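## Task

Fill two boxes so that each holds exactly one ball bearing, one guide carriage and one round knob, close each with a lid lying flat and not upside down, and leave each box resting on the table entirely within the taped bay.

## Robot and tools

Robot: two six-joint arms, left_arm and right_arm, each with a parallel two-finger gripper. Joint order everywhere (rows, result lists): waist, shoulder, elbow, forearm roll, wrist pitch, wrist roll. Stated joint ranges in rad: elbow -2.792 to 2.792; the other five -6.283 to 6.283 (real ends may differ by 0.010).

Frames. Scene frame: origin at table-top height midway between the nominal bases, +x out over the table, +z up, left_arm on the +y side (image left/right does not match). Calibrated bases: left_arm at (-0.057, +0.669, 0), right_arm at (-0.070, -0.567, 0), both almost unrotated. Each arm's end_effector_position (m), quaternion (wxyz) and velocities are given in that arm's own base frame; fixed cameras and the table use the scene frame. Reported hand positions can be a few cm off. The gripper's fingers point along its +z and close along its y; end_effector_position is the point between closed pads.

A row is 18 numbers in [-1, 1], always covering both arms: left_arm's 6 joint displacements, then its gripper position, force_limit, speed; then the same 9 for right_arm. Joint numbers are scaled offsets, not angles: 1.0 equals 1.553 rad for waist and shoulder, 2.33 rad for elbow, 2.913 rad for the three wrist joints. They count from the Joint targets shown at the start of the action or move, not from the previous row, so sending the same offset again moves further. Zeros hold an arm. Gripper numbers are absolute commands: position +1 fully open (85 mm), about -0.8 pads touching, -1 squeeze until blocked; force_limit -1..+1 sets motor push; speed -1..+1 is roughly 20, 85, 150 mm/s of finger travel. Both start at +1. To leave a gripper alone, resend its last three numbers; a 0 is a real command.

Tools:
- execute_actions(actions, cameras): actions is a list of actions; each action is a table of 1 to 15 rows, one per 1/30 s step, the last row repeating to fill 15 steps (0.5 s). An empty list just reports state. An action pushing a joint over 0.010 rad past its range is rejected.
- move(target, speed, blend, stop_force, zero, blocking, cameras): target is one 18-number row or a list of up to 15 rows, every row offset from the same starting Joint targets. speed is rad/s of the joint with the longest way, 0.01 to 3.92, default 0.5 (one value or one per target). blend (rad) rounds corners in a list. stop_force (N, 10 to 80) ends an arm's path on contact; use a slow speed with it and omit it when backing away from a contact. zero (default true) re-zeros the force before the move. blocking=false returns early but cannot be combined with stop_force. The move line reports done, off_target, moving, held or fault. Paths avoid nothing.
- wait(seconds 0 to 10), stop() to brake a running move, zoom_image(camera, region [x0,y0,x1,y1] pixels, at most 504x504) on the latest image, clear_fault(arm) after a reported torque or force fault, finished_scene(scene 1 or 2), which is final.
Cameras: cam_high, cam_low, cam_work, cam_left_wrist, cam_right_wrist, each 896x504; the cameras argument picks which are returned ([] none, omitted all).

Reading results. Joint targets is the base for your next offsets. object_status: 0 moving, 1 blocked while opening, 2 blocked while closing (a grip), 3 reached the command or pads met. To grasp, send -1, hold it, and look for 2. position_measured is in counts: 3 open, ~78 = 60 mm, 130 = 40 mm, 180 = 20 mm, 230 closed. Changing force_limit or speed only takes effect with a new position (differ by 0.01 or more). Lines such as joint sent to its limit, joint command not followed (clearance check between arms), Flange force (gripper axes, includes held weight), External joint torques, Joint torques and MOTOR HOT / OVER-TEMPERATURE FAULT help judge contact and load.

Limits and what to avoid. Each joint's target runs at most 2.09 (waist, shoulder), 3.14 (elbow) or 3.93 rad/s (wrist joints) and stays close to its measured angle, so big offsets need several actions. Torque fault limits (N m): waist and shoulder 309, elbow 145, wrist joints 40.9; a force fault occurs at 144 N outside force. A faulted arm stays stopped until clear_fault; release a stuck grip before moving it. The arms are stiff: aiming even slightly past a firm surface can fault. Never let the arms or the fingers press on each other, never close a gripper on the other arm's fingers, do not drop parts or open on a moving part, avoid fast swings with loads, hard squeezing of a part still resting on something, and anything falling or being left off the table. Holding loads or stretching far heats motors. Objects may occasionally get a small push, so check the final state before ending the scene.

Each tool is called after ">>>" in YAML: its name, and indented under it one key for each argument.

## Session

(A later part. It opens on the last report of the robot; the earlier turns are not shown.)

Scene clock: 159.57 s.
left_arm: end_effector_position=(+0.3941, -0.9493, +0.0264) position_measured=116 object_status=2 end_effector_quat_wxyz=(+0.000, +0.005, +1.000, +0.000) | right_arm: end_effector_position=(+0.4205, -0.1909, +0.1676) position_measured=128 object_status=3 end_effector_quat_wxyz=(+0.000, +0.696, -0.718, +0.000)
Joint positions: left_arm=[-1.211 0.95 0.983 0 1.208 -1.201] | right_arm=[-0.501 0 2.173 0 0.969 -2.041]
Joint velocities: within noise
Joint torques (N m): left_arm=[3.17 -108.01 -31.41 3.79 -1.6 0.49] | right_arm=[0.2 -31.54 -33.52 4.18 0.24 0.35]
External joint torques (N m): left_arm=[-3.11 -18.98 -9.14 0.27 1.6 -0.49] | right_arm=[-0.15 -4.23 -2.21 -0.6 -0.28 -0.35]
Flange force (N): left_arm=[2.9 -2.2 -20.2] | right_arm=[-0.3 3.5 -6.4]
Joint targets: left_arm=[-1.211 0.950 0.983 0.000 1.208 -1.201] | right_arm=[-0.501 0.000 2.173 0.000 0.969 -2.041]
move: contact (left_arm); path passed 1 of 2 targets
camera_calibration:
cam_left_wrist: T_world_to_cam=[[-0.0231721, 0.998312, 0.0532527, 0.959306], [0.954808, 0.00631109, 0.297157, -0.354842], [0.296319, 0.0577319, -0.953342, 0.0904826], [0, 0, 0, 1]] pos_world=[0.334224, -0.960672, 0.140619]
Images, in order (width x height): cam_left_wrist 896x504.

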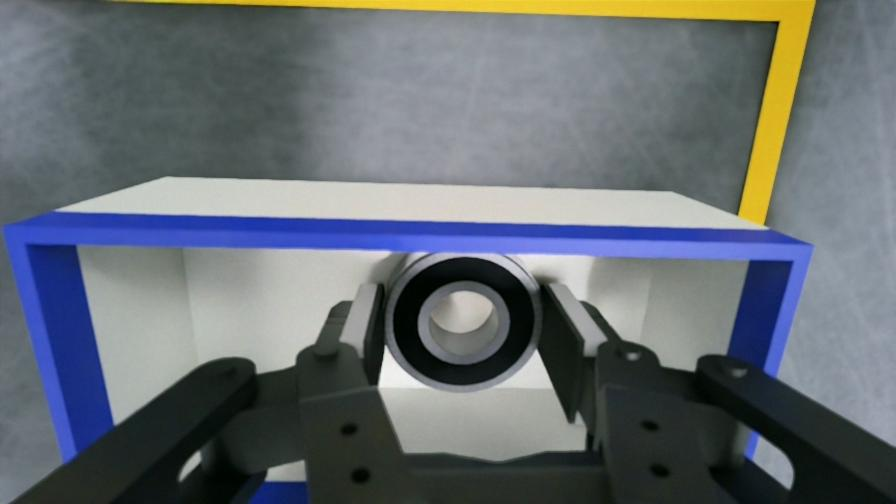

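>>> move:
  target:
    - [0,-0.0003,-0.0001,0,0.0002,0, -1, -0.8, -1, 0,0,0,0,0,0, 0, -0.6, -1]
    - [0,-0.0003,-0.0001,0,0.0002,0, 0.28, -0.8, -1, 0,0,0,0,0,0, 0, -0.6, -1]
    - [0,-0.0384,-0.0338,0,0.0477,0, 0.28, -0.8, -1, 0,0,0,0,0,0, 0, -0.6, -1]
    - [0.4979,-0.3975,0.3806,0,-0.0923,0.2826, 0.28, -0.8, -1, 0.52,0.29,-0.27,0,0.057,0.277, 0, -0.6, -1]
    - [0.4979,-0.3527,0.3995,0,-0.1313,0.2826, 0.28, -0.8, -1, 0.8741,0.4947,-0.4479,0,0.0943,0.4616, 0, -0.6, -1]
  speed: [0.03,0.05,0.2,0.8,0.6]
  blend: [0,0,0.03,0.02,0]

Scene clock: 167.87 s.
left_arm: end_effector_position=(+0.6066, -0.2456, +0.0554) position_measured=94 object_status=3 end_effector_quat_wxyz=(+0.000, +0.030, +1.000, +0.000) | right_arm: end_effector_position=(+0.6027, +0.7485, +0.1306) position_measured=128 object_status=3 end_effector_quat_wxyz=(+0.000, +0.701, -0.713, +0.000)
Joint positions: left_arm=[-0.437 0.402 1.914 0 0.826 -0.378] | right_arm=[0.857 0.768 1.13 0 1.243 -0.697]
Joint velocities: within noise
Joint torques (N m): left_arm=[3.26 -72.63 -30.15 3.01 -0.37 0.54] | right_arm=[1.16 -109.24 -38.26 4.66 0.26 0.24]
External joint torques (N m): left_arm=[-3.23 -0.33 -1.36 0.18 0.44 -0.54] | right_arm=[-1.57 -5.53 -2.72 -0.55 -0.21 -0.24]
Flange force (N): left_arm=[-0.4 -6.2 -2.0] | right_arm=[2.2 -0.6 -5.2]
Joint targets: left_arm=[-0.437 0.402 1.914 0.000 0.826 -0.378] | right_arm=[0.857 0.768 1.129 0.000 1.243 -0.697]
move: done
camera_calibration:
cam_left_wrist: T_world_to_cam=[[0.0262941, 0.998215, 0.0536285, 0.230128], [0.953975, -0.041088, 0.297057, -0.581952], [0.29873, 0.0433494, -0.953353, 0.00953193], [0, 0, 0, 1]] pos_world=[0.546269, -0.254041, 0.169619]
cam_right_wrist: T_world_to_cam=[[-0.998552, -0.0507985, 0.0176986, 0.645209], [-0.0411121, 0.932847, 0.357919, -0.705943], [-0.0346918, 0.356673, -0.933585, -0.00568701], [0, 0, 0, 1]] pos_world=[0.615054, 0.693341, 0.235942]

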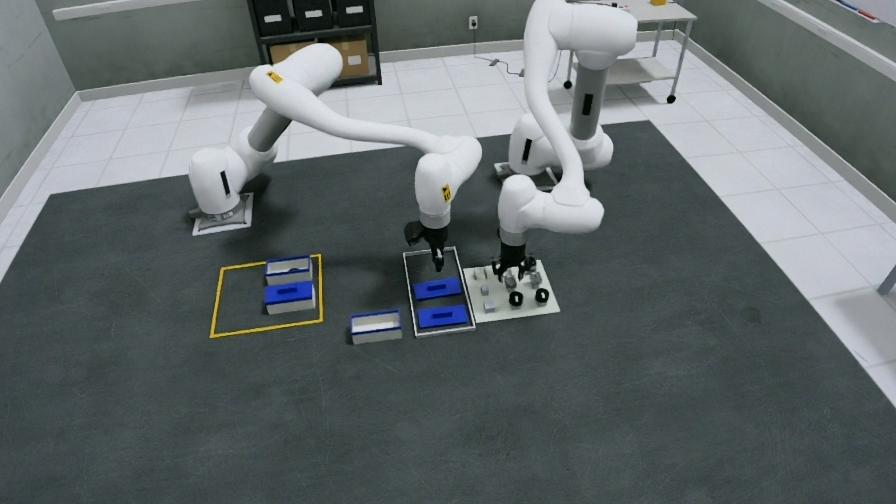

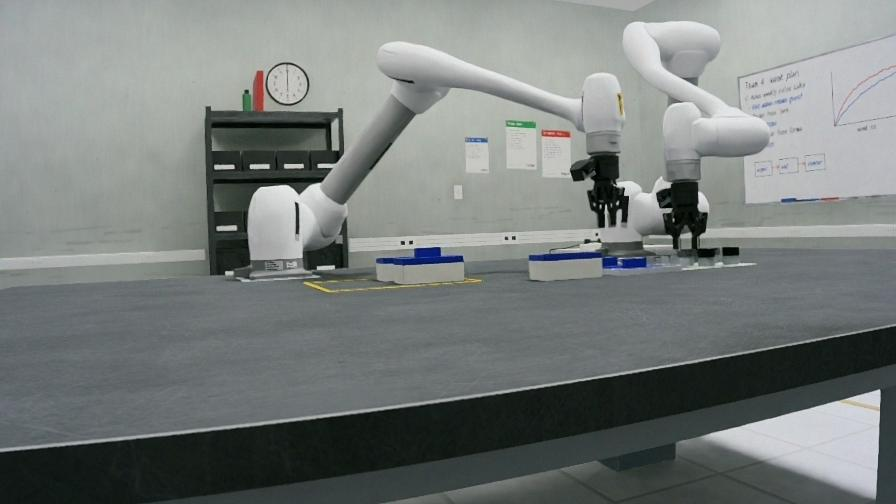

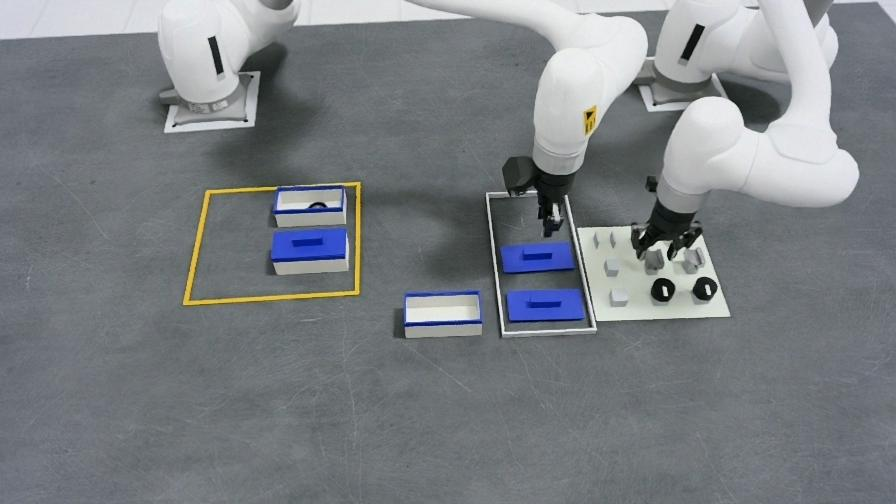

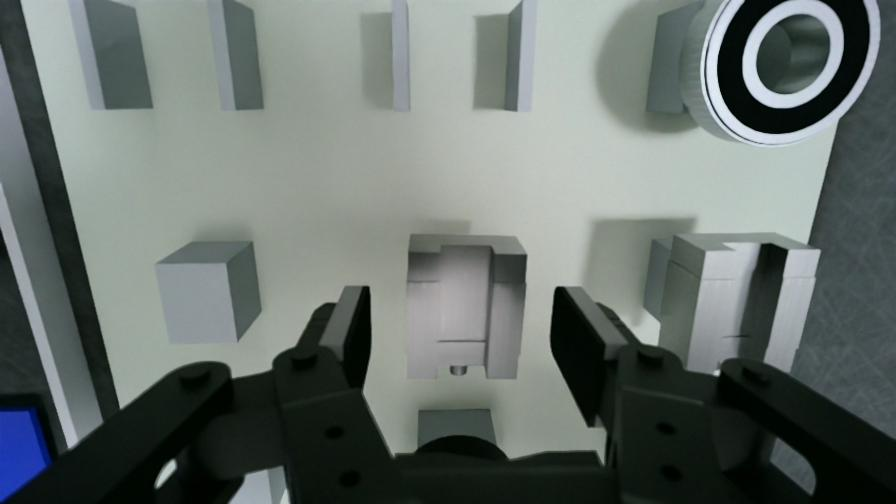

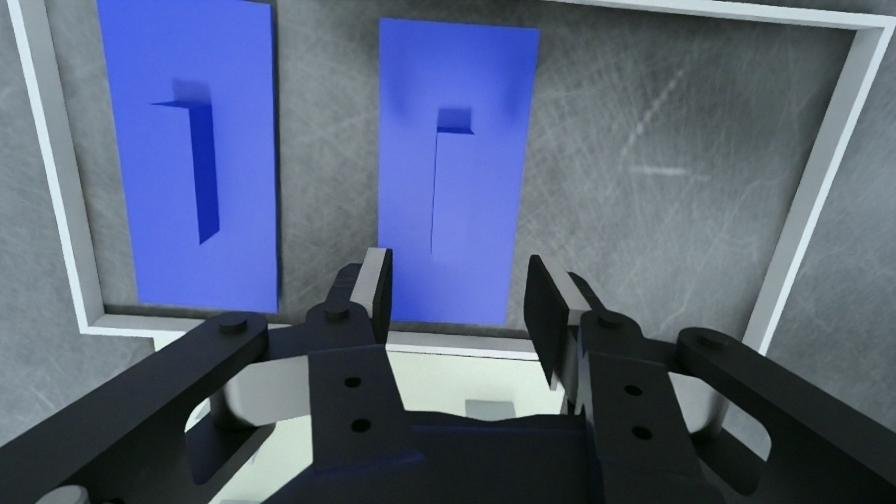

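>>> move:
  target:
    - [0,0,0,0,0,0, -1, -0.8, -1, -0.0005,0.0400,0.0287,0,-0.0441,-0.0030, 0, -0.6, -1]
    - [0,0,0,0,0,0, -1, -0.8, -1, -0.0005,0.0400,0.0287,0,-0.0441,-0.0030, -1, -0.6, -1]
    - [0,-0.0448,-0.0189,0,0.0390,0, -1, -0.8, -1, -0.0005,0.0033,0.0043,0,-0.0049,-0.0030, -1, -0.6, -1]
  speed: [0.12,0.1,0.15]
  cameras: ["cam_left_wrist","cam_right_wrist","cam_low"]

Scene clock: 174.20 s.
left_arm: end_effector_position=(+0.6067, -0.2456, +0.1199) position_measured=147 object_status=2 end_effector_quat_wxyz=(+0.000, +0.030, +1.000, +0.000) | right_arm: end_effector_position=(+0.6027, +0.7476, +0.1203) position_measured=191 object_status=2 end_effector_quat_wxyz=(+0.000, +0.704, -0.710, +0.000)
Joint positions: left_arm=[-0.437 0.333 1.87 0 0.939 -0.378] | right_arm=[0.856 0.773 1.14 0 1.229 -0.705]
Joint velocities: within noise
Joint torques (N m): left_arm=[3.15 -69.45 -34 3.31 -0.33 0.56] | right_arm=[0.04 -108.12 -38.67 4.65 0.27 0.34]
External joint torques (N m): left_arm=[-3.08 -0.03 -0.84 0.21 0.39 -0.56] | right_arm=[-0.16 -6.69 -2.07 -0.55 -0.22 -0.34]
Flange force (N): left_arm=[0.3 -5.8 -1.4] | right_arm=[4.4 2.8 -5.3]
Joint targets: left_arm=[-0.437 0.333 1.870 0.000 0.939 -0.378] | right_arm=[0.856 0.773 1.139 0.000 1.229 -0.705]
move: done
camera_calibration:
cam_left_wrist: T_world_to_cam=[[0.0263252, 0.998219, 0.0535336, 0.226772], [0.953974, -0.0410895, 0.297061, -0.601212], [0.298731, 0.0432495, -0.953357, 0.0709726], [0, 0, 0, 1]] pos_world=[0.546369, -0.254141, 0.234119]
cam_right_wrist: T_world_to_cam=[[-0.998097, -0.0588516, 0.0183878, 0.650958], [-0.0484149, 0.932732, 0.357304, -0.696883], [-0.0381789, 0.355734, -0.933807, -0.0121999], [0, 0, 0, 1]] pos_world=[0.615515, 0.692656, 0.225637]
Images, in order (width x height): cam_low 896x504, cam_left_wrist 896x504, cam_right_wrist 896x504.

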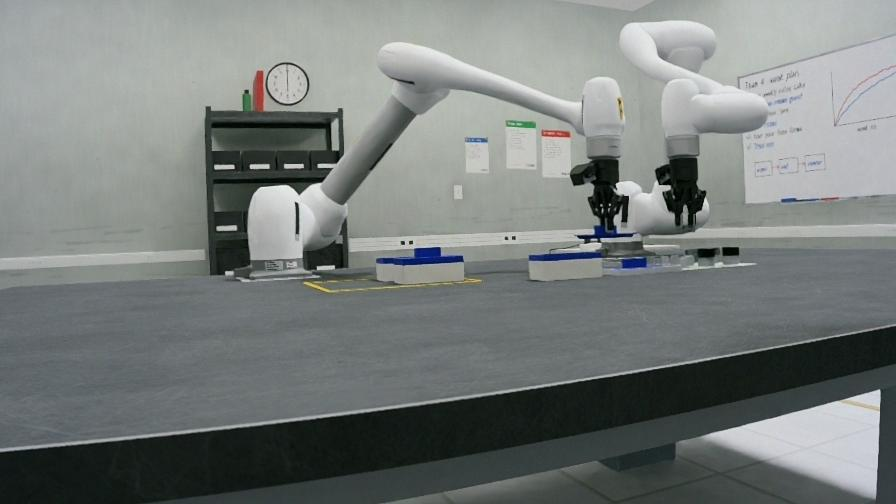

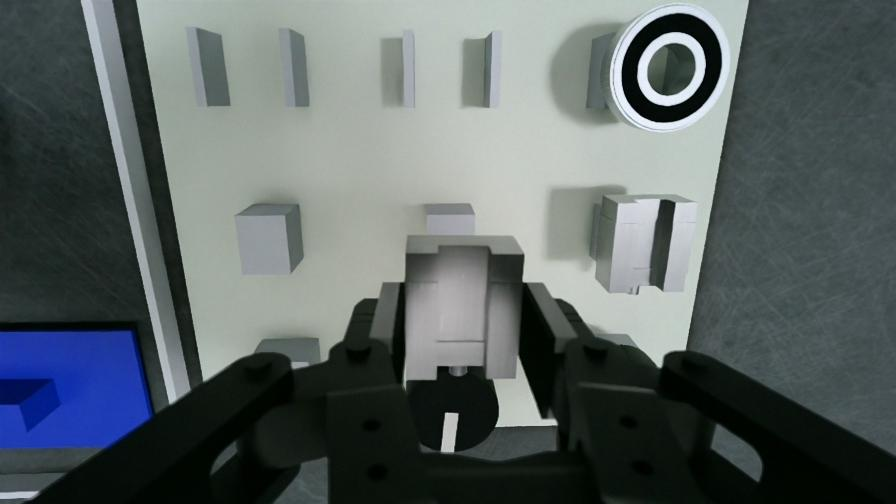

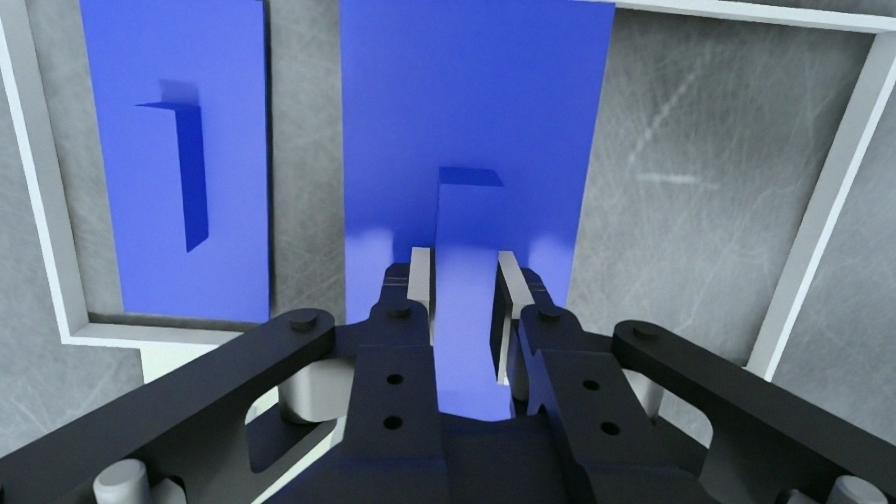

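>>> move:
  target:
    - [0,0,0,0,0,0, -1, -0.8, -1, -0.52,-0.30,0.266,0,-0.054,-0.275, -1, -0.6, -1]
    - [-0.5087,0.4244,-0.4977,0,0.1718,-0.2884, -1, -0.8, -1, -0.8731,-0.4977,0.4439,0,-0.0895,-0.4586, -1, -0.6, -1]
  speed: [0.8,0.8]
  blend: [0.1,0]
  cameras: ["cam_left_wrist","cam_work"]

Scene clock: 178.30 s.
left_arm: end_effector_position=(+0.3937, -0.9990, +0.1301) position_measured=147 object_status=2 end_effector_quat_wxyz=(+0.000, +0.005, +1.000, +0.000) | right_arm: end_effector_position=(+0.4204, -0.1904, +0.1670) position_measured=191 object_status=2 end_effector_quat_wxyz=(+0.000, +0.697, -0.717, +0.000)
Joint positions: left_arm=[-1.227 0.992 0.71 0 1.44 -1.218] | right_arm=[-0.5 0 2.174 0 0.968 -2.041]
Joint velocities: within noise
Joint torques (N m): left_arm=[3.16 -131.81 -40.94 4.09 -0.47 0.36] | right_arm=[0.08 -31.78 -33.91 4.12 0.22 0.36]
External joint torques (N m): left_arm=[-2.99 0.91 -1.62 0.17 0.49 -0.36] | right_arm=[0 -3.88 -1.81 -0.54 -0.26 -0.36]
Flange force (N): left_arm=[-1.2 -11.3 -2.3] | right_arm=[-0.6 3.5 -5.7]
Joint targets: left_arm=[-1.228 0.992 0.710 0.000 1.440 -1.218] | right_arm=[-0.500 0.000 2.174 0.000 0.968 -2.041]
move: done
camera_calibration:
cam_left_wrist: T_world_to_cam=[[-0.0233192, 0.998283, 0.053729, 1.0034], [0.954872, 0.00632294, 0.296949, -0.384891], [0.296099, 0.0582289, -0.953381, 0.192827], [0, 0, 0, 1]] pos_world=[0.333824, -1.01047, 0.244218]
Images, in order (width x height): cam_work 896x504, cam_left_wrist 896x504.

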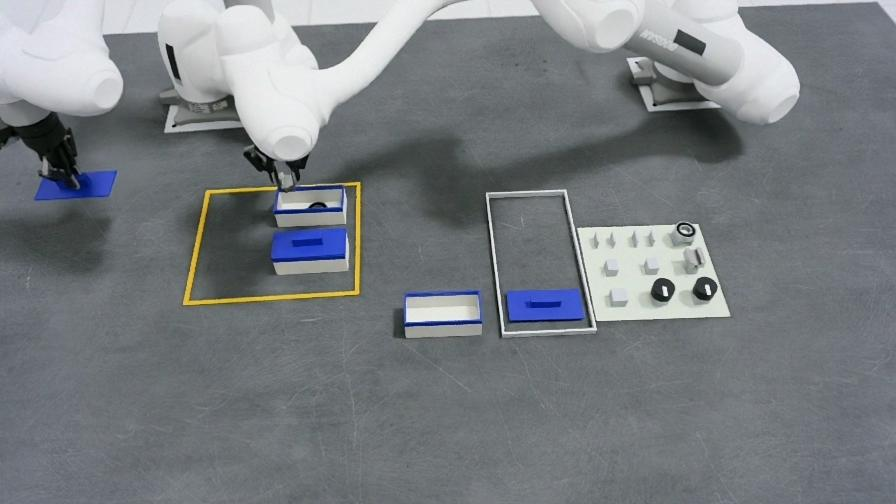

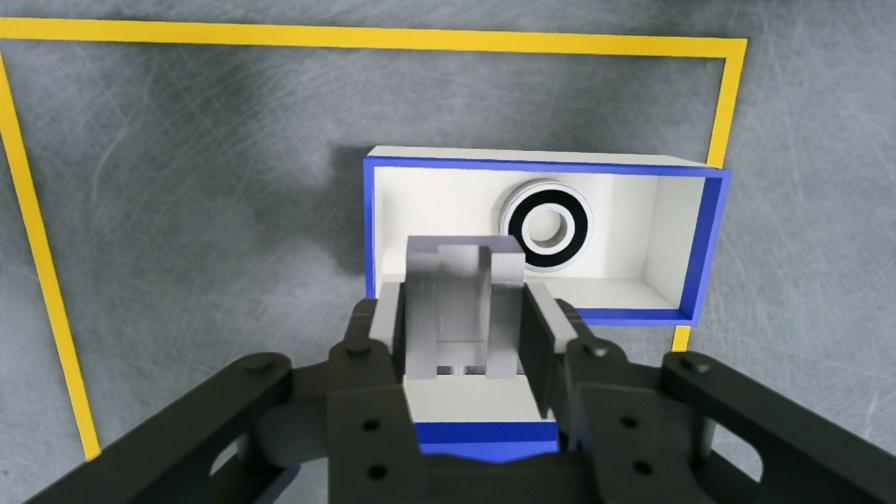

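>>> move:
  target:
    - [0,0.0263,0.0360,0,-0.0428,0, -1, -0.8, -1, 0,0,0,0,0,0, -1, -0.6, -1]
    - [0,0.0301,0.0390,0,-0.0472,0, -1, -0.8, -1, 0,0,0,0,0,0, -1, -0.6, -1]
  speed: [0.14,0.01]
  stop_force: 12
  cameras: ["cam_left_wrist"]

Scene clock: 181.10 s.
left_arm: end_effector_position=(+0.3936, -0.9991, +0.0356) position_measured=147 object_status=2 end_effector_quat_wxyz=(+0.000, +0.005, +1.000, +0.000) | right_arm: end_effector_position=(+0.4204, -0.1904, +0.1670) position_measured=191 object_status=2 end_effector_quat_wxyz=(+0.000, +0.697, -0.717, +0.000)
Joint positions: left_arm=[-1.228 1.036 0.797 0 1.309 -1.218] | right_arm=[-0.5 0 2.174 0 0.968 -2.041]
Joint velocities: within noise
Joint torques (N m): left_arm=[2.5 -123.22 -36.3 3.87 -0.78 0.5] | right_arm=[0.16 -31.84 -33.71 4.16 0.23 0.38]
External joint torques (N m): left_arm=[-2.4 -10.08 -5.55 0.32 0.79 -0.5] | right_arm=[-0.15 -3.95 -2 -0.59 -0.27 -0.38]
Flange force (N): left_arm=[1.1 -4.4 -10.7] | right_arm=[-0.2 3.4 -5.9]
Joint targets: left_arm=[-1.228 1.036 0.797 0.000 1.309 -1.218] | right_arm=[-0.500 0.000 2.174 0.000 0.968 -2.041]
move: contact (left_arm); path passed 1 of 2 targets
camera_calibration:
cam_left_wrist: T_world_to_cam=[[-0.0232598, 0.998295, 0.0535408, 1.00859], [0.954835, 0.00631483, 0.297068, -0.356747], [0.296223, 0.0580324, -0.953354, 0.102524], [0, 0, 0, 1]] pos_world=[0.333724, -1.01057, 0.149719]
Images, in order (width x height): cam_left_wrist 896x504.

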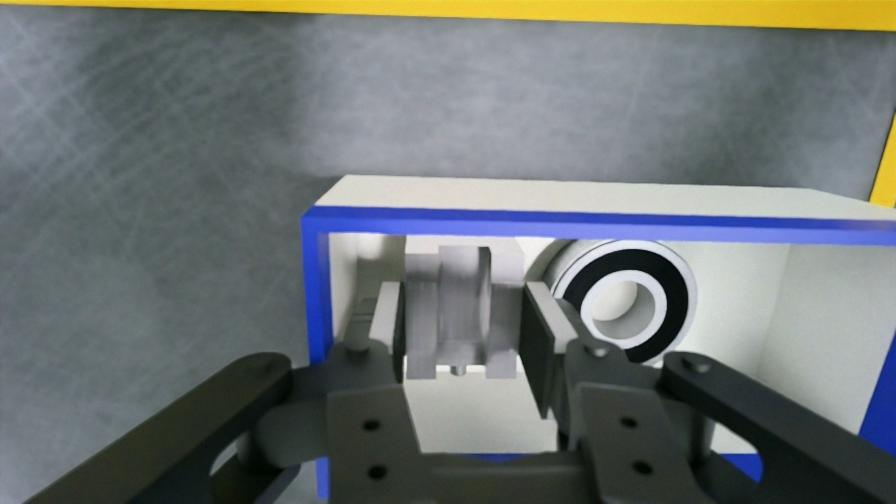

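>>> move:
  target:
    - [0,-0.0003,-0.0002,0,0.0003,0, -1, -0.8, -1, 0,0,0,0,0,0, -1, -0.6, -1]
    - [0,-0.0003,-0.0002,0,0.0003,0, 0.03, -0.8, -1, 0,0,0,0,0,0, -1, -0.6, -1]
    - [0,-0.0045,-0.0055,0,0.0068,0, 0.03, -0.8, -1, 0,0,0,0,0,0, -1, -0.6, -1]
  speed: 0.05
  cameras: ["cam_left_wrist"]

Scene clock: 183.60 s.
left_arm: end_effector_position=(+0.3937, -0.9996, +0.0500) position_measured=126 object_status=3 end_effector_quat_wxyz=(+0.000, +0.005, +1.000, +0.000) | right_arm: end_effector_position=(+0.4204, -0.1904, +0.1670) position_measured=191 object_status=2 end_effector_quat_wxyz=(+0.000, +0.697, -0.717, +0.000)
Joint positions: left_arm=[-1.228 1.029 0.784 0 1.328 -1.218] | right_arm=[-0.5 0 2.174 0 0.968 -2.041]
Joint velocities: within noise
Joint torques (N m): left_arm=[3.38 -132.1 -40.41 3.96 -0.57 0.54] | right_arm=[0.22 -31.8 -33.76 4.15 0.24 0.38]
External joint torques (N m): left_arm=[-3.25 -1.37 -1.74 0.26 0.59 -0.54] | right_arm=[-0.19 -3.77 -1.98 -0.57 -0.28 -0.38]
Flange force (N): left_arm=[1.1 -6.7 -2.8] | right_arm=[0.0 3.2 -5.7]
Joint targets: left_arm=[-1.228 1.029 0.784 0.000 1.329 -1.218] | right_arm=[-0.500 0.000 2.174 0.000 0.968 -2.041]
move: done
camera_calibration:
cam_left_wrist: T_world_to_cam=[[-0.0232598, 0.998295, 0.0535408, 1.00833], [0.954835, 0.00631483, 0.297068, -0.361212], [0.296223, 0.0580324, -0.953354, 0.116222], [0, 0, 0, 1]] pos_world=[0.333924, -1.01107, 0.164119]
Images, in order (width x height): cam_left_wrist 896x504.

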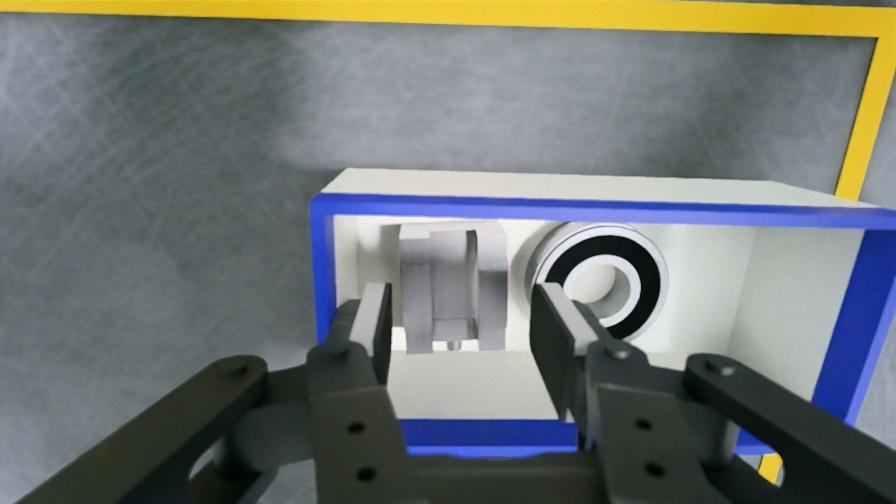

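>>> move:
  target:
    - [0,-0.0240,-0.0316,0,0.0381,0, 0.5, -0.8, -1, 0,0,0,0,0,0, -1, -0.6, -1]
    - [0.5384,-0.3825,0.3997,0,-0.1157,0.2836, 0.5, -0.8, -1, 0,0,0,0,0,0, -1, -0.6, -1]
    - [0.5384,-0.3376,0.4194,0,-0.1555,0.2836, 0.5, -0.8, -1, 0,0,0,0,0,0, -1, -0.6, -1]
    - [0.5384,-0.3376,0.4194,0,-0.1555,0.2836, -1, -0.8, -1, 0,0,0,0,0,0, -1, -0.6, -1]
  speed: [0.2,0.8,0.13,0.1]
  blend: [0.03,0.01,0,0]
  cameras: ["cam_left_wrist"]

Scene clock: 189.50 s.
left_arm: end_effector_position=(+0.6870, -0.2461, +0.0490) position_measured=122 object_status=0 end_effector_quat_wxyz=(+0.000, +0.000, +1.000, +0.000) | right_arm: end_effector_position=(+0.4204, -0.1904, +0.1670) position_measured=191 object_status=2 end_effector_quat_wxyz=(+0.000, +0.697, -0.717, +0.000)
Joint positions: left_arm=[-0.391 0.504 1.762 0 0.876 -0.392] | right_arm=[-0.5 0 2.174 0 0.968 -2.041]
Joint velocities: within noise
Joint torques (N m): left_arm=[2.99 -74.45 -28.19 3.12 -1.3 0.52] | right_arm=[-0.08 -31.87 -33.7 4.13 0.25 0.36]
External joint torques (N m): left_arm=[-2.96 -9.79 -4.92 0.23 1.36 -0.52] | right_arm=[0.04 -4 -2.12 -0.55 -0.3 -0.36]
Flange force (N): left_arm=[2.4 -4.2 -15.1] | right_arm=[-0.6 3.1 -6.0]
Joint targets: left_arm=[-0.391 0.504 1.762 0.000 0.876 -0.392] | right_arm=[-0.500 0.000 2.174 0.000 0.968 -2.041]
move: done
camera_calibration:
cam_left_wrist: T_world_to_cam=[[-0.0337315, 0.998004, 0.0533873, 0.27009], [0.9546, 0.0163532, 0.297441, -0.643055], [0.295974, 0.0609967, -0.953246, -0.0144057], [0, 0, 0, 1]] pos_world=[0.627234, -0.258157, 0.163119]
Images, in order (width x height): cam_left_wrist 896x504.

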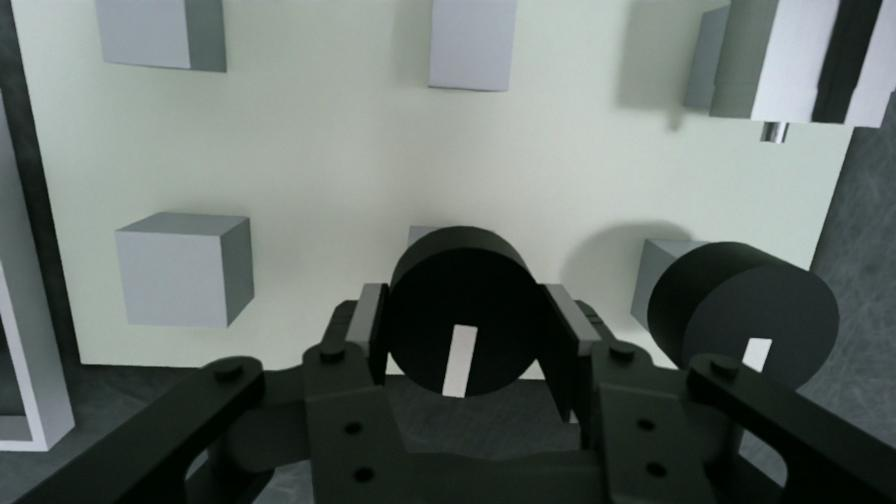

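>>> move:
  target:
    - [0,-0.0449,-0.0198,0,0.0398,0, -1, -0.8, -1, 0,0,0,0,0,0, -1, -0.6, -1]
    - [-0.5288,0.2496,-0.3696,0,0.1626,-0.2785, -1, -0.8, -1, 0,0,0,0,0,0, -1, -0.6, -1]
  speed: [0.15,0.75]
  blend: [0.02,0]
  cameras: ["cam_left_wrist"]

Scene clock: 193.13 s.
left_arm: end_effector_position=(+0.3927, -0.9506, +0.1307) position_measured=122 object_status=2 end_effector_quat_wxyz=(+0.000, +0.005, +1.000, +0.000) | right_arm: end_effector_position=(+0.4204, -0.1904, +0.1670) position_measured=191 object_status=2 end_effector_quat_wxyz=(+0.000, +0.697, -0.717, +0.000)
Joint positions: left_arm=[-1.213 0.892 0.9 0 1.349 -1.203] | right_arm=[-0.5 0 2.174 0 0.968 -2.041]
Joint velocities: within noise
Joint torques (N m): left_arm=[4.06 -124.03 -40.69 3.97 -0.43 0.55] | right_arm=[0.2 -31.81 -33.72 4.15 0.23 0.36]
External joint torques (N m): left_arm=[-3.9 -1.07 -1.56 0.27 0.45 -0.55] | right_arm=[-0.19 -3.8 -1.99 -0.58 -0.28 -0.36]
Flange force (N): left_arm=[2.3 -5.8 -2.7] | right_arm=[-0.1 3.2 -5.7]
Joint targets: left_arm=[-1.213 0.892 0.900 0.000 1.349 -1.203] | right_arm=[-0.500 0.000 2.174 0.000 0.968 -2.041]
move: done
camera_calibration:
cam_left_wrist: T_world_to_cam=[[-0.0234498, 0.998294, 0.053479, 0.955042], [0.954832, 0.00651443, 0.297076, -0.384254], [0.296221, 0.0580298, -0.953355, 0.190633], [0, 0, 0, 1]] pos_world=[0.332824, -0.961971, 0.244819]
Images, in order (width x height): cam_left_wrist 896x504.

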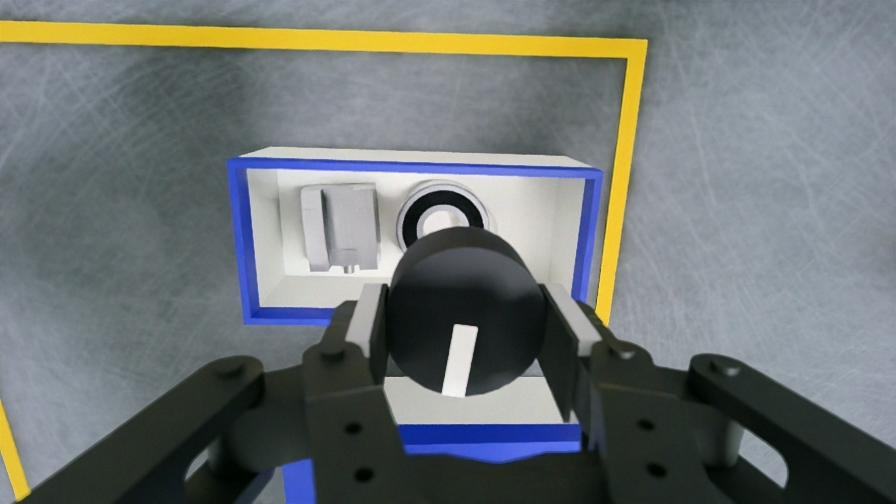

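>>> move:
  target:
    - [0,0.0290,0.0285,0,-0.0382,0, -1, -0.8, -1, 0,0,0,0,0,0, -1, -0.6, -1]
    - [0,0.0342,0.0317,0,-0.0435,0, -1, -0.8, -1, 0,0,0,0,0,0, -1, -0.6, -1]
  speed: [0.14,0.01]
  stop_force: 12
  cameras: ["cam_left_wrist"]

Scene clock: 196.43 s.
left_arm: end_effector_position=(+0.3925, -0.9507, +0.0413) position_measured=122 object_status=2 end_effector_quat_wxyz=(+0.000, +0.005, +1.000, +0.000) | right_arm: end_effector_position=(+0.4204, -0.1904, +0.1670) position_measured=191 object_status=2 end_effector_quat_wxyz=(+0.000, +0.697, -0.717, +0.000)
Joint positions: left_arm=[-1.213 0.942 0.971 0 1.228 -1.203] | right_arm=[-0.5 0 2.174 0 0.968 -2.041]
Joint velocities: within noise
Joint torques (N m): left_arm=[2.8 -105.62 -31.17 3.8 -2.06 0.49] | right_arm=[0.19 -31.48 -33.76 4.13 0.22 0.38]
External joint torques (N m): left_arm=[-2.76 -20.93 -9.54 0.27 2.08 -0.49] | right_arm=[-0.1 -4.63 -2.01 -0.55 -0.26 -0.38]
Flange force (N): left_arm=[3.2 -0.6 -22.3] | right_arm=[-0.7 4.4 -6.7]
Joint targets: left_arm=[-1.213 0.942 0.971 0.000 1.228 -1.203] | right_arm=[-0.500 0.000 2.174 0.000 0.968 -2.041]
move: contact (left_arm); path passed 1 of 2 targets
camera_calibration:
cam_left_wrist: T_world_to_cam=[[-0.0233857, 0.998288, 0.0536047, 0.959875], [0.954833, 0.00641591, 0.297072, -0.357694], [0.29622, 0.0581308, -0.953349, 0.105535], [0, 0, 0, 1]] pos_world=[0.332724, -0.962072, 0.155419]
Images, in order (width x height): cam_left_wrist 896x504.

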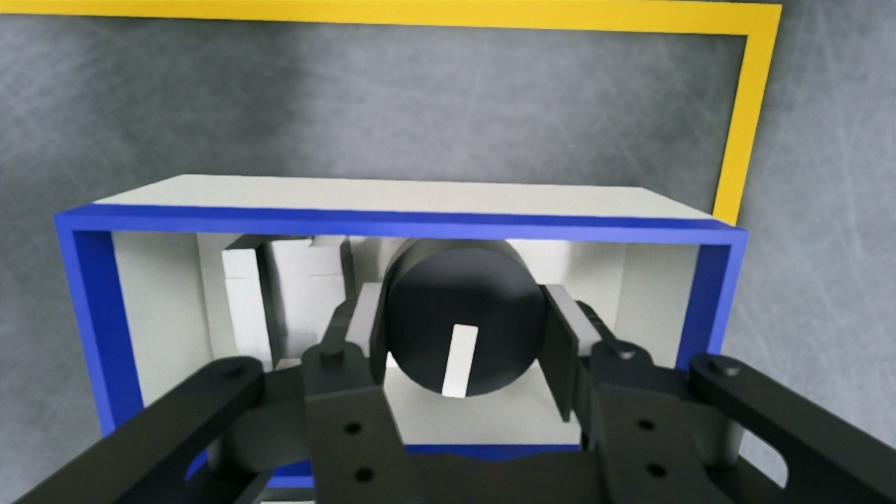

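>>> move:
  target:
    - [0,-0.0004,-0.0003,0,0.0005,0, -1, -0.8, -1, 0,0,0,0,0,0, -1, -0.6, -1]
    - [0,-0.0004,-0.0003,0,0.0005,0, 0.3, -0.8, -1, 0,0,0,0,0,0, -1, -0.6, -1]
    - [0,-0.0320,-0.0304,0,0.0416,0, 0.3, -0.8, -1, 0,0,0,0,0,0, -1, -0.6, -1]
    - [0.24,-0.20,0.15,0,0.0,0.13, 0.3, -0.8, -1, 0,0,0,0,0,0, -1, -0.6, -1]
    - [0.6202,-0.4778,0.3987,0,-0.0640,0.3271, 0.3, -0.8, -1, 0.6376,0.0730,-0.0070,0,-0.0333,0.3406, -1, -0.6, -1]
  speed: [0.03,0.05,0.2,0.8,0.7]
  blend: [0,0,0.03,0.1,0]

>>> zoom_image:
  camera: "cam_work"
  region: [260, 165, 360, 245]

>>> zoom_image:
  camera: "cam_high"
  region: [240, 230, 340, 320]

>>> zoom_image:
  camera: "cam_low"
  region: [365, 225, 475, 290]

Scene clock: 203.07 s.
left_arm: end_effector_position=(+0.5952, -0.1160, +0.1897) position_measured=91 object_status=3 end_effector_quat_wxyz=(+0.000, -0.001, +1.000, +0.000) | right_arm: end_effector_position=(+0.4226, +0.2647, +0.1199) position_measured=191 object_status=2 end_effector_quat_wxyz=(+0.000, +0.696, -0.718, +0.000)
Joint positions: left_arm=[-0.249 0.2 1.9 0 1.042 -0.25] | right_arm=[0.491 0.113 2.158 0 0.871 -1.049]
Joint velocities: within noise
Joint torques (N m): left_arm=[2.96 -57.23 -35.5 3.57 -0.35 0.58] | right_arm=[0.92 -40.93 -31.2 3.9 0.29 0.39]
External joint torques (N m): left_arm=[-2.98 -0.87 -1.71 0.21 0.42 -0.58] | right_arm=[-0.99 -4 -1.91 -0.58 -0.26 -0.39]
Flange force (N): left_arm=[-0.5 -6.1 -3.2] | right_arm=[3.9 0.9 -6.1]
Joint targets: left_arm=[-0.249 0.200 1.900 0.000 1.042 -0.250] | right_arm=[0.491 0.114 2.158 0.000 0.871 -1.049]
move: done
camera_calibration:
cam_left_wrist: T_world_to_cam=[[-0.0340813, 0.997981, 0.053595, 0.129766], [0.954749, 0.016658, 0.296944, -0.599386], [0.295452, 0.06129, -0.95339, 0.139281], [0, 0, 0, 1]] pos_world=[0.535536, -0.128056, 0.303818]
cam_right_wrist: T_world_to_cam=[[-0.99914, -0.0368272, 0.0190299, 0.437358], [-0.0276121, 0.933657, 0.357103, -0.264039], [-0.0309185, 0.356271, -0.933871, 0.14913], [0, 0, 0, 1]] pos_world=[0.434303, 0.209497, 0.225235]

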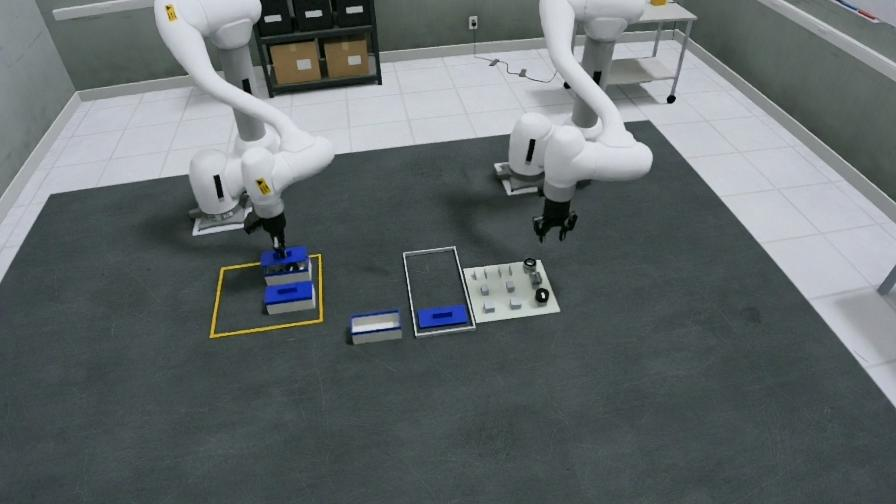

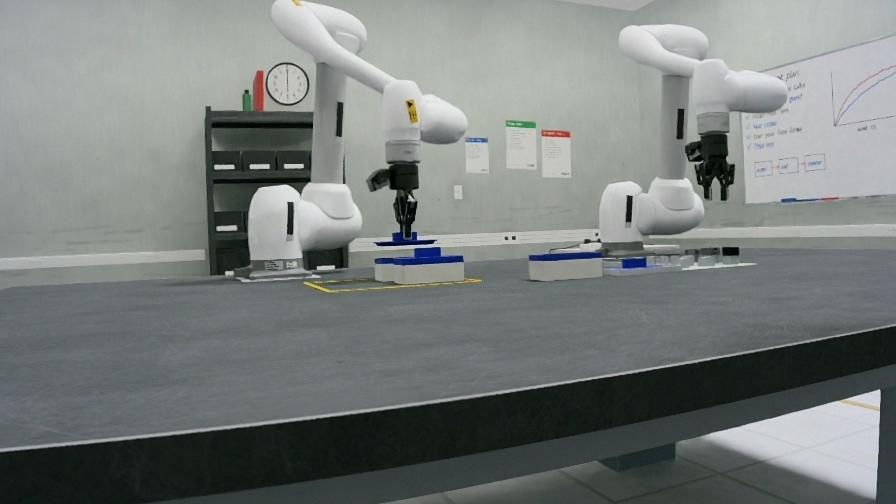

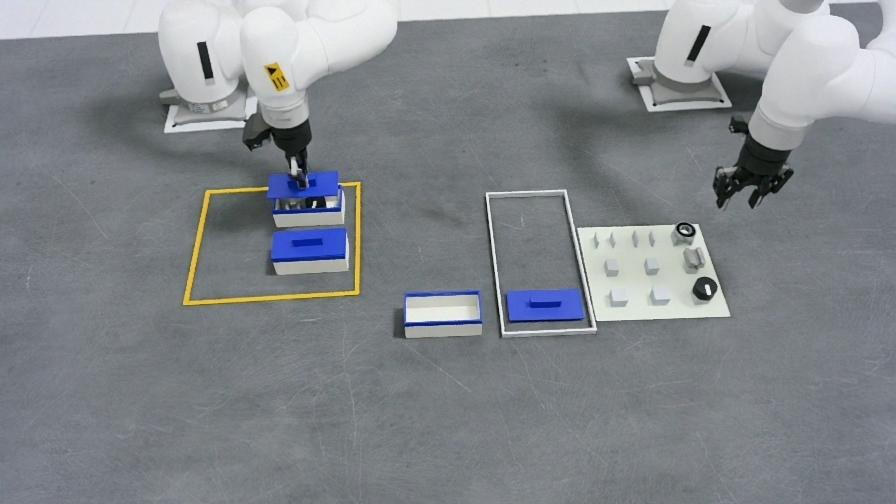

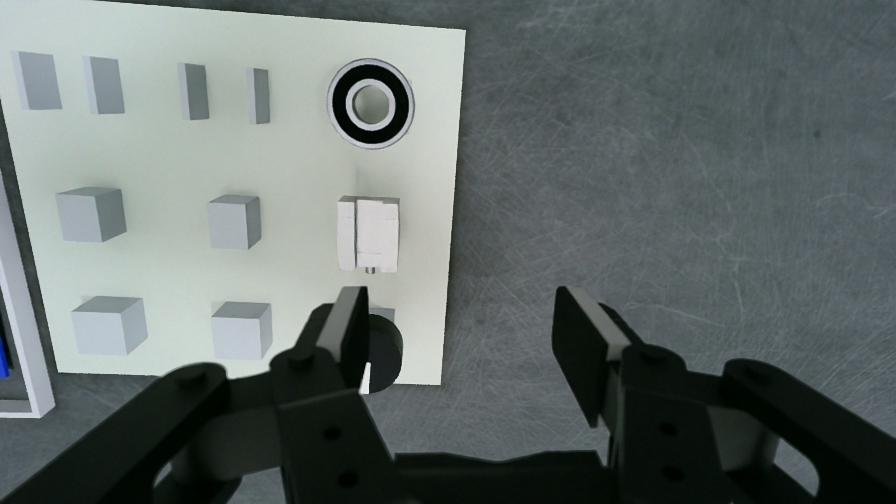

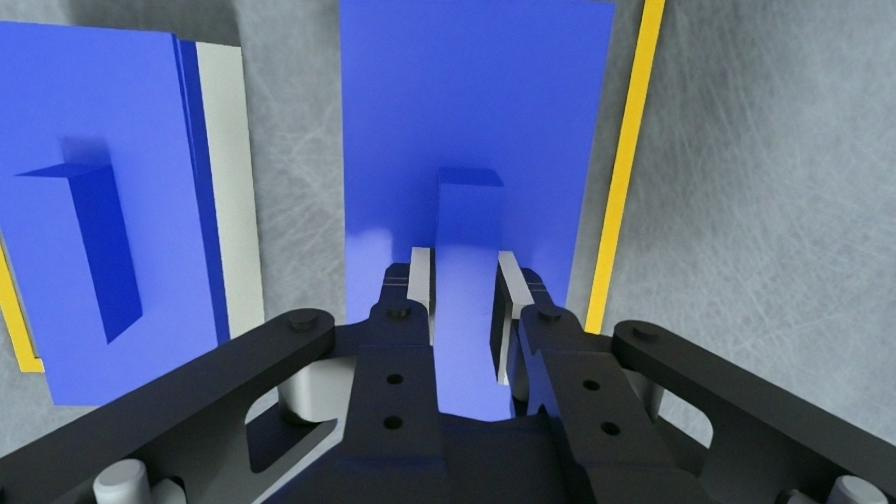

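Scaled by 5.040.

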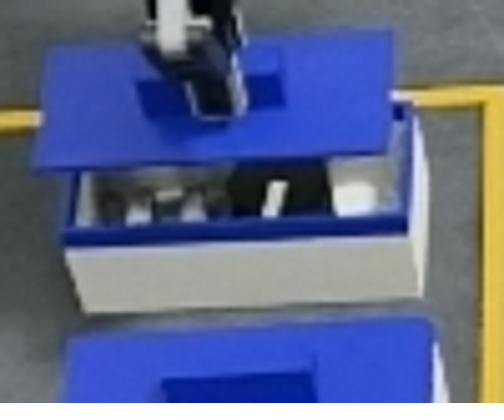

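Scaled by 5.040.

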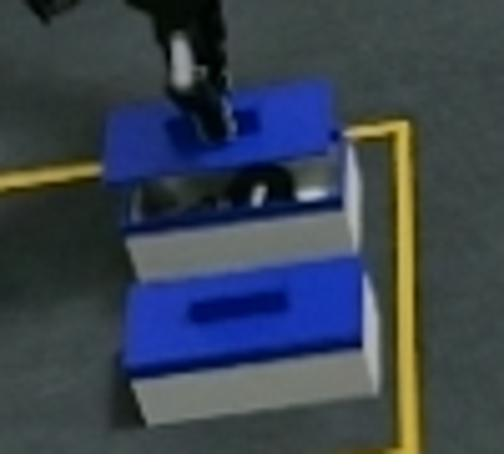

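Scaled by 4.582.

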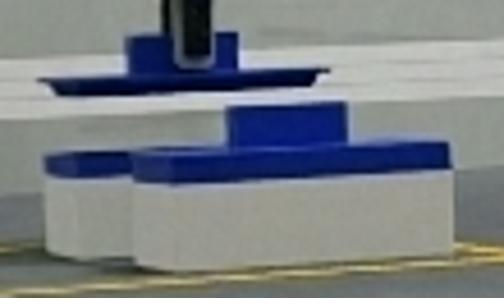

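>>> move:
  target: [0,0,0,0,0,0, 0.3, -0.8, -1, 0.0015,0.0188,0.0073,0,-0.0160,0.0050, -1, -0.6, -1]
  speed: 0.06
  cameras: ["cam_work","cam_high","cam_low"]

>>> zoom_image:
  camera: "cam_work"
  region: [265, 175, 355, 235]

>>> zoom_image:
  camera: "cam_high"
  region: [250, 235, 330, 295]

>>> zoom_image:
  camera: "cam_low"
  region: [365, 225, 475, 290]

Scene clock: 206.63 s.
left_arm: end_effector_position=(+0.5952, -0.1160, +0.1897) position_measured=91 object_status=3 end_effector_quat_wxyz=(+0.000, -0.001, +1.000, +0.000) | right_arm: end_effector_position=(+0.4228, +0.2662, +0.0982) position_measured=191 object_status=2 end_effector_quat_wxyz=(+0.000, +0.692, -0.722, +0.000)
Joint positions: left_arm=[-0.249 0.2 1.9 0 1.042 -0.25] | right_arm=[0.493 0.143 2.175 0 0.825 -1.035]
Joint velocities: within noise
Joint torques (N m): left_arm=[3.2 -57.29 -35.49 3.6 -0.38 0.49] | right_arm=[0.12 -41.97 -29.86 3.76 0.37 0.39]
External joint torques (N m): left_arm=[-3.22 -0.72 -1.7 0.17 0.45 -0.49] | right_arm=[-0.13 -4.83 -1.91 -0.57 -0.34 -0.39]
Flange force (N): left_arm=[-0.7 -6.4 -3.1] | right_arm=[3.0 2.5 -7.3]
Joint targets: left_arm=[-0.249 0.200 1.900 0.000 1.042 -0.250] | right_arm=[0.493 0.143 2.175 0.000 0.825 -1.035]
move: done
Images, in order (width x height): cam_high 896x504, cam_low 896x504, cam_work 896x504.

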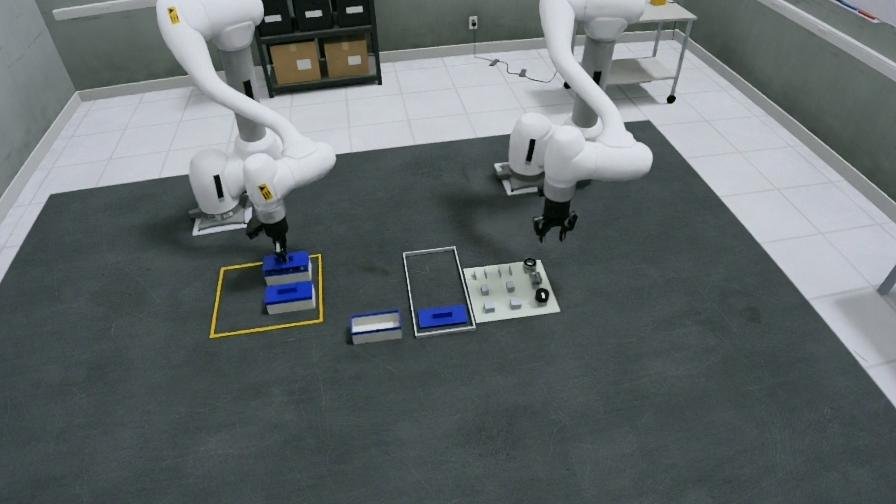

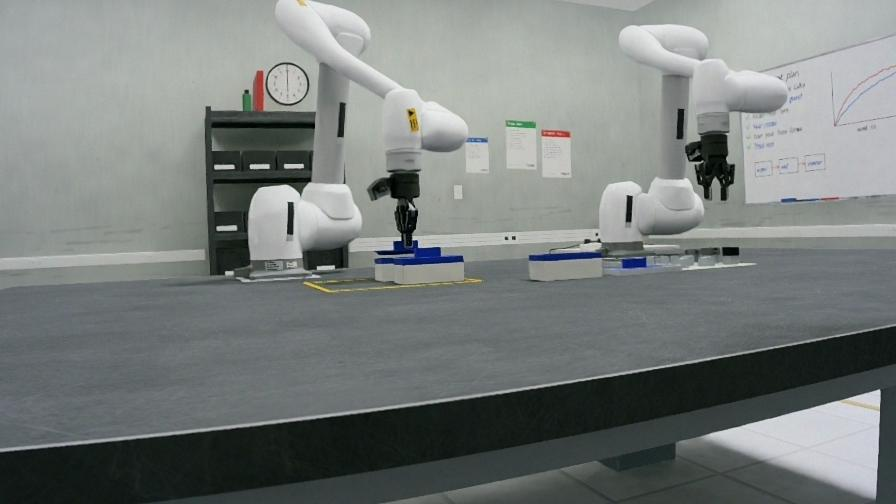

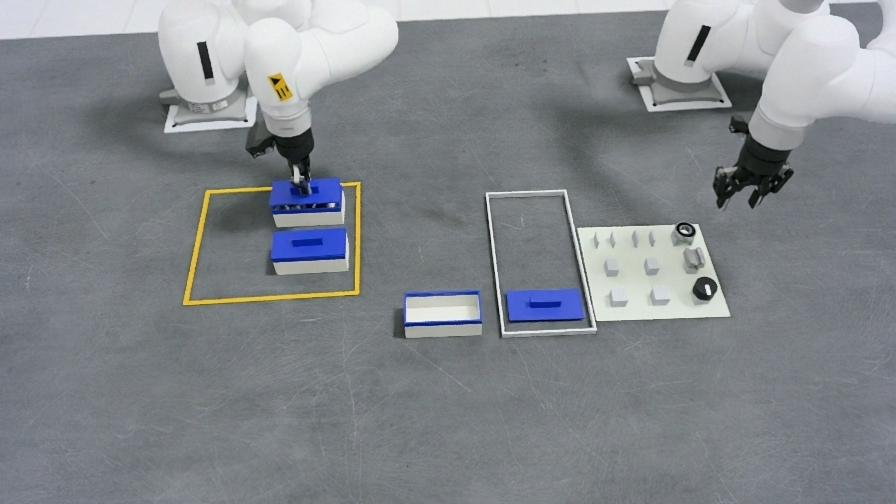

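Scaled by 5.600.

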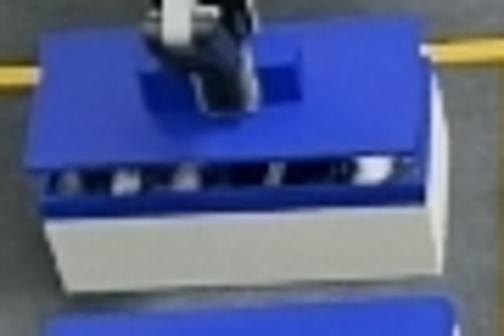

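Scaled by 6.300.

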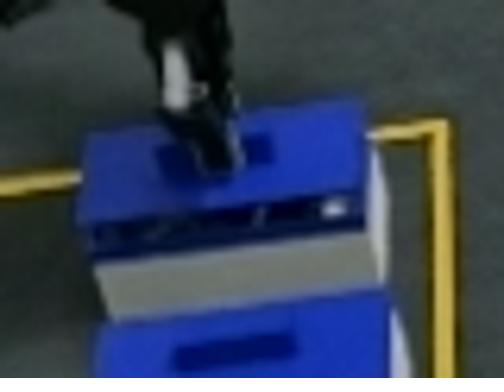

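Scaled by 4.582.

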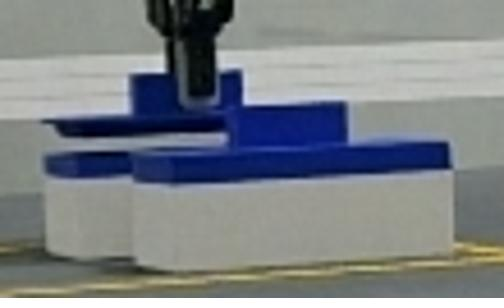

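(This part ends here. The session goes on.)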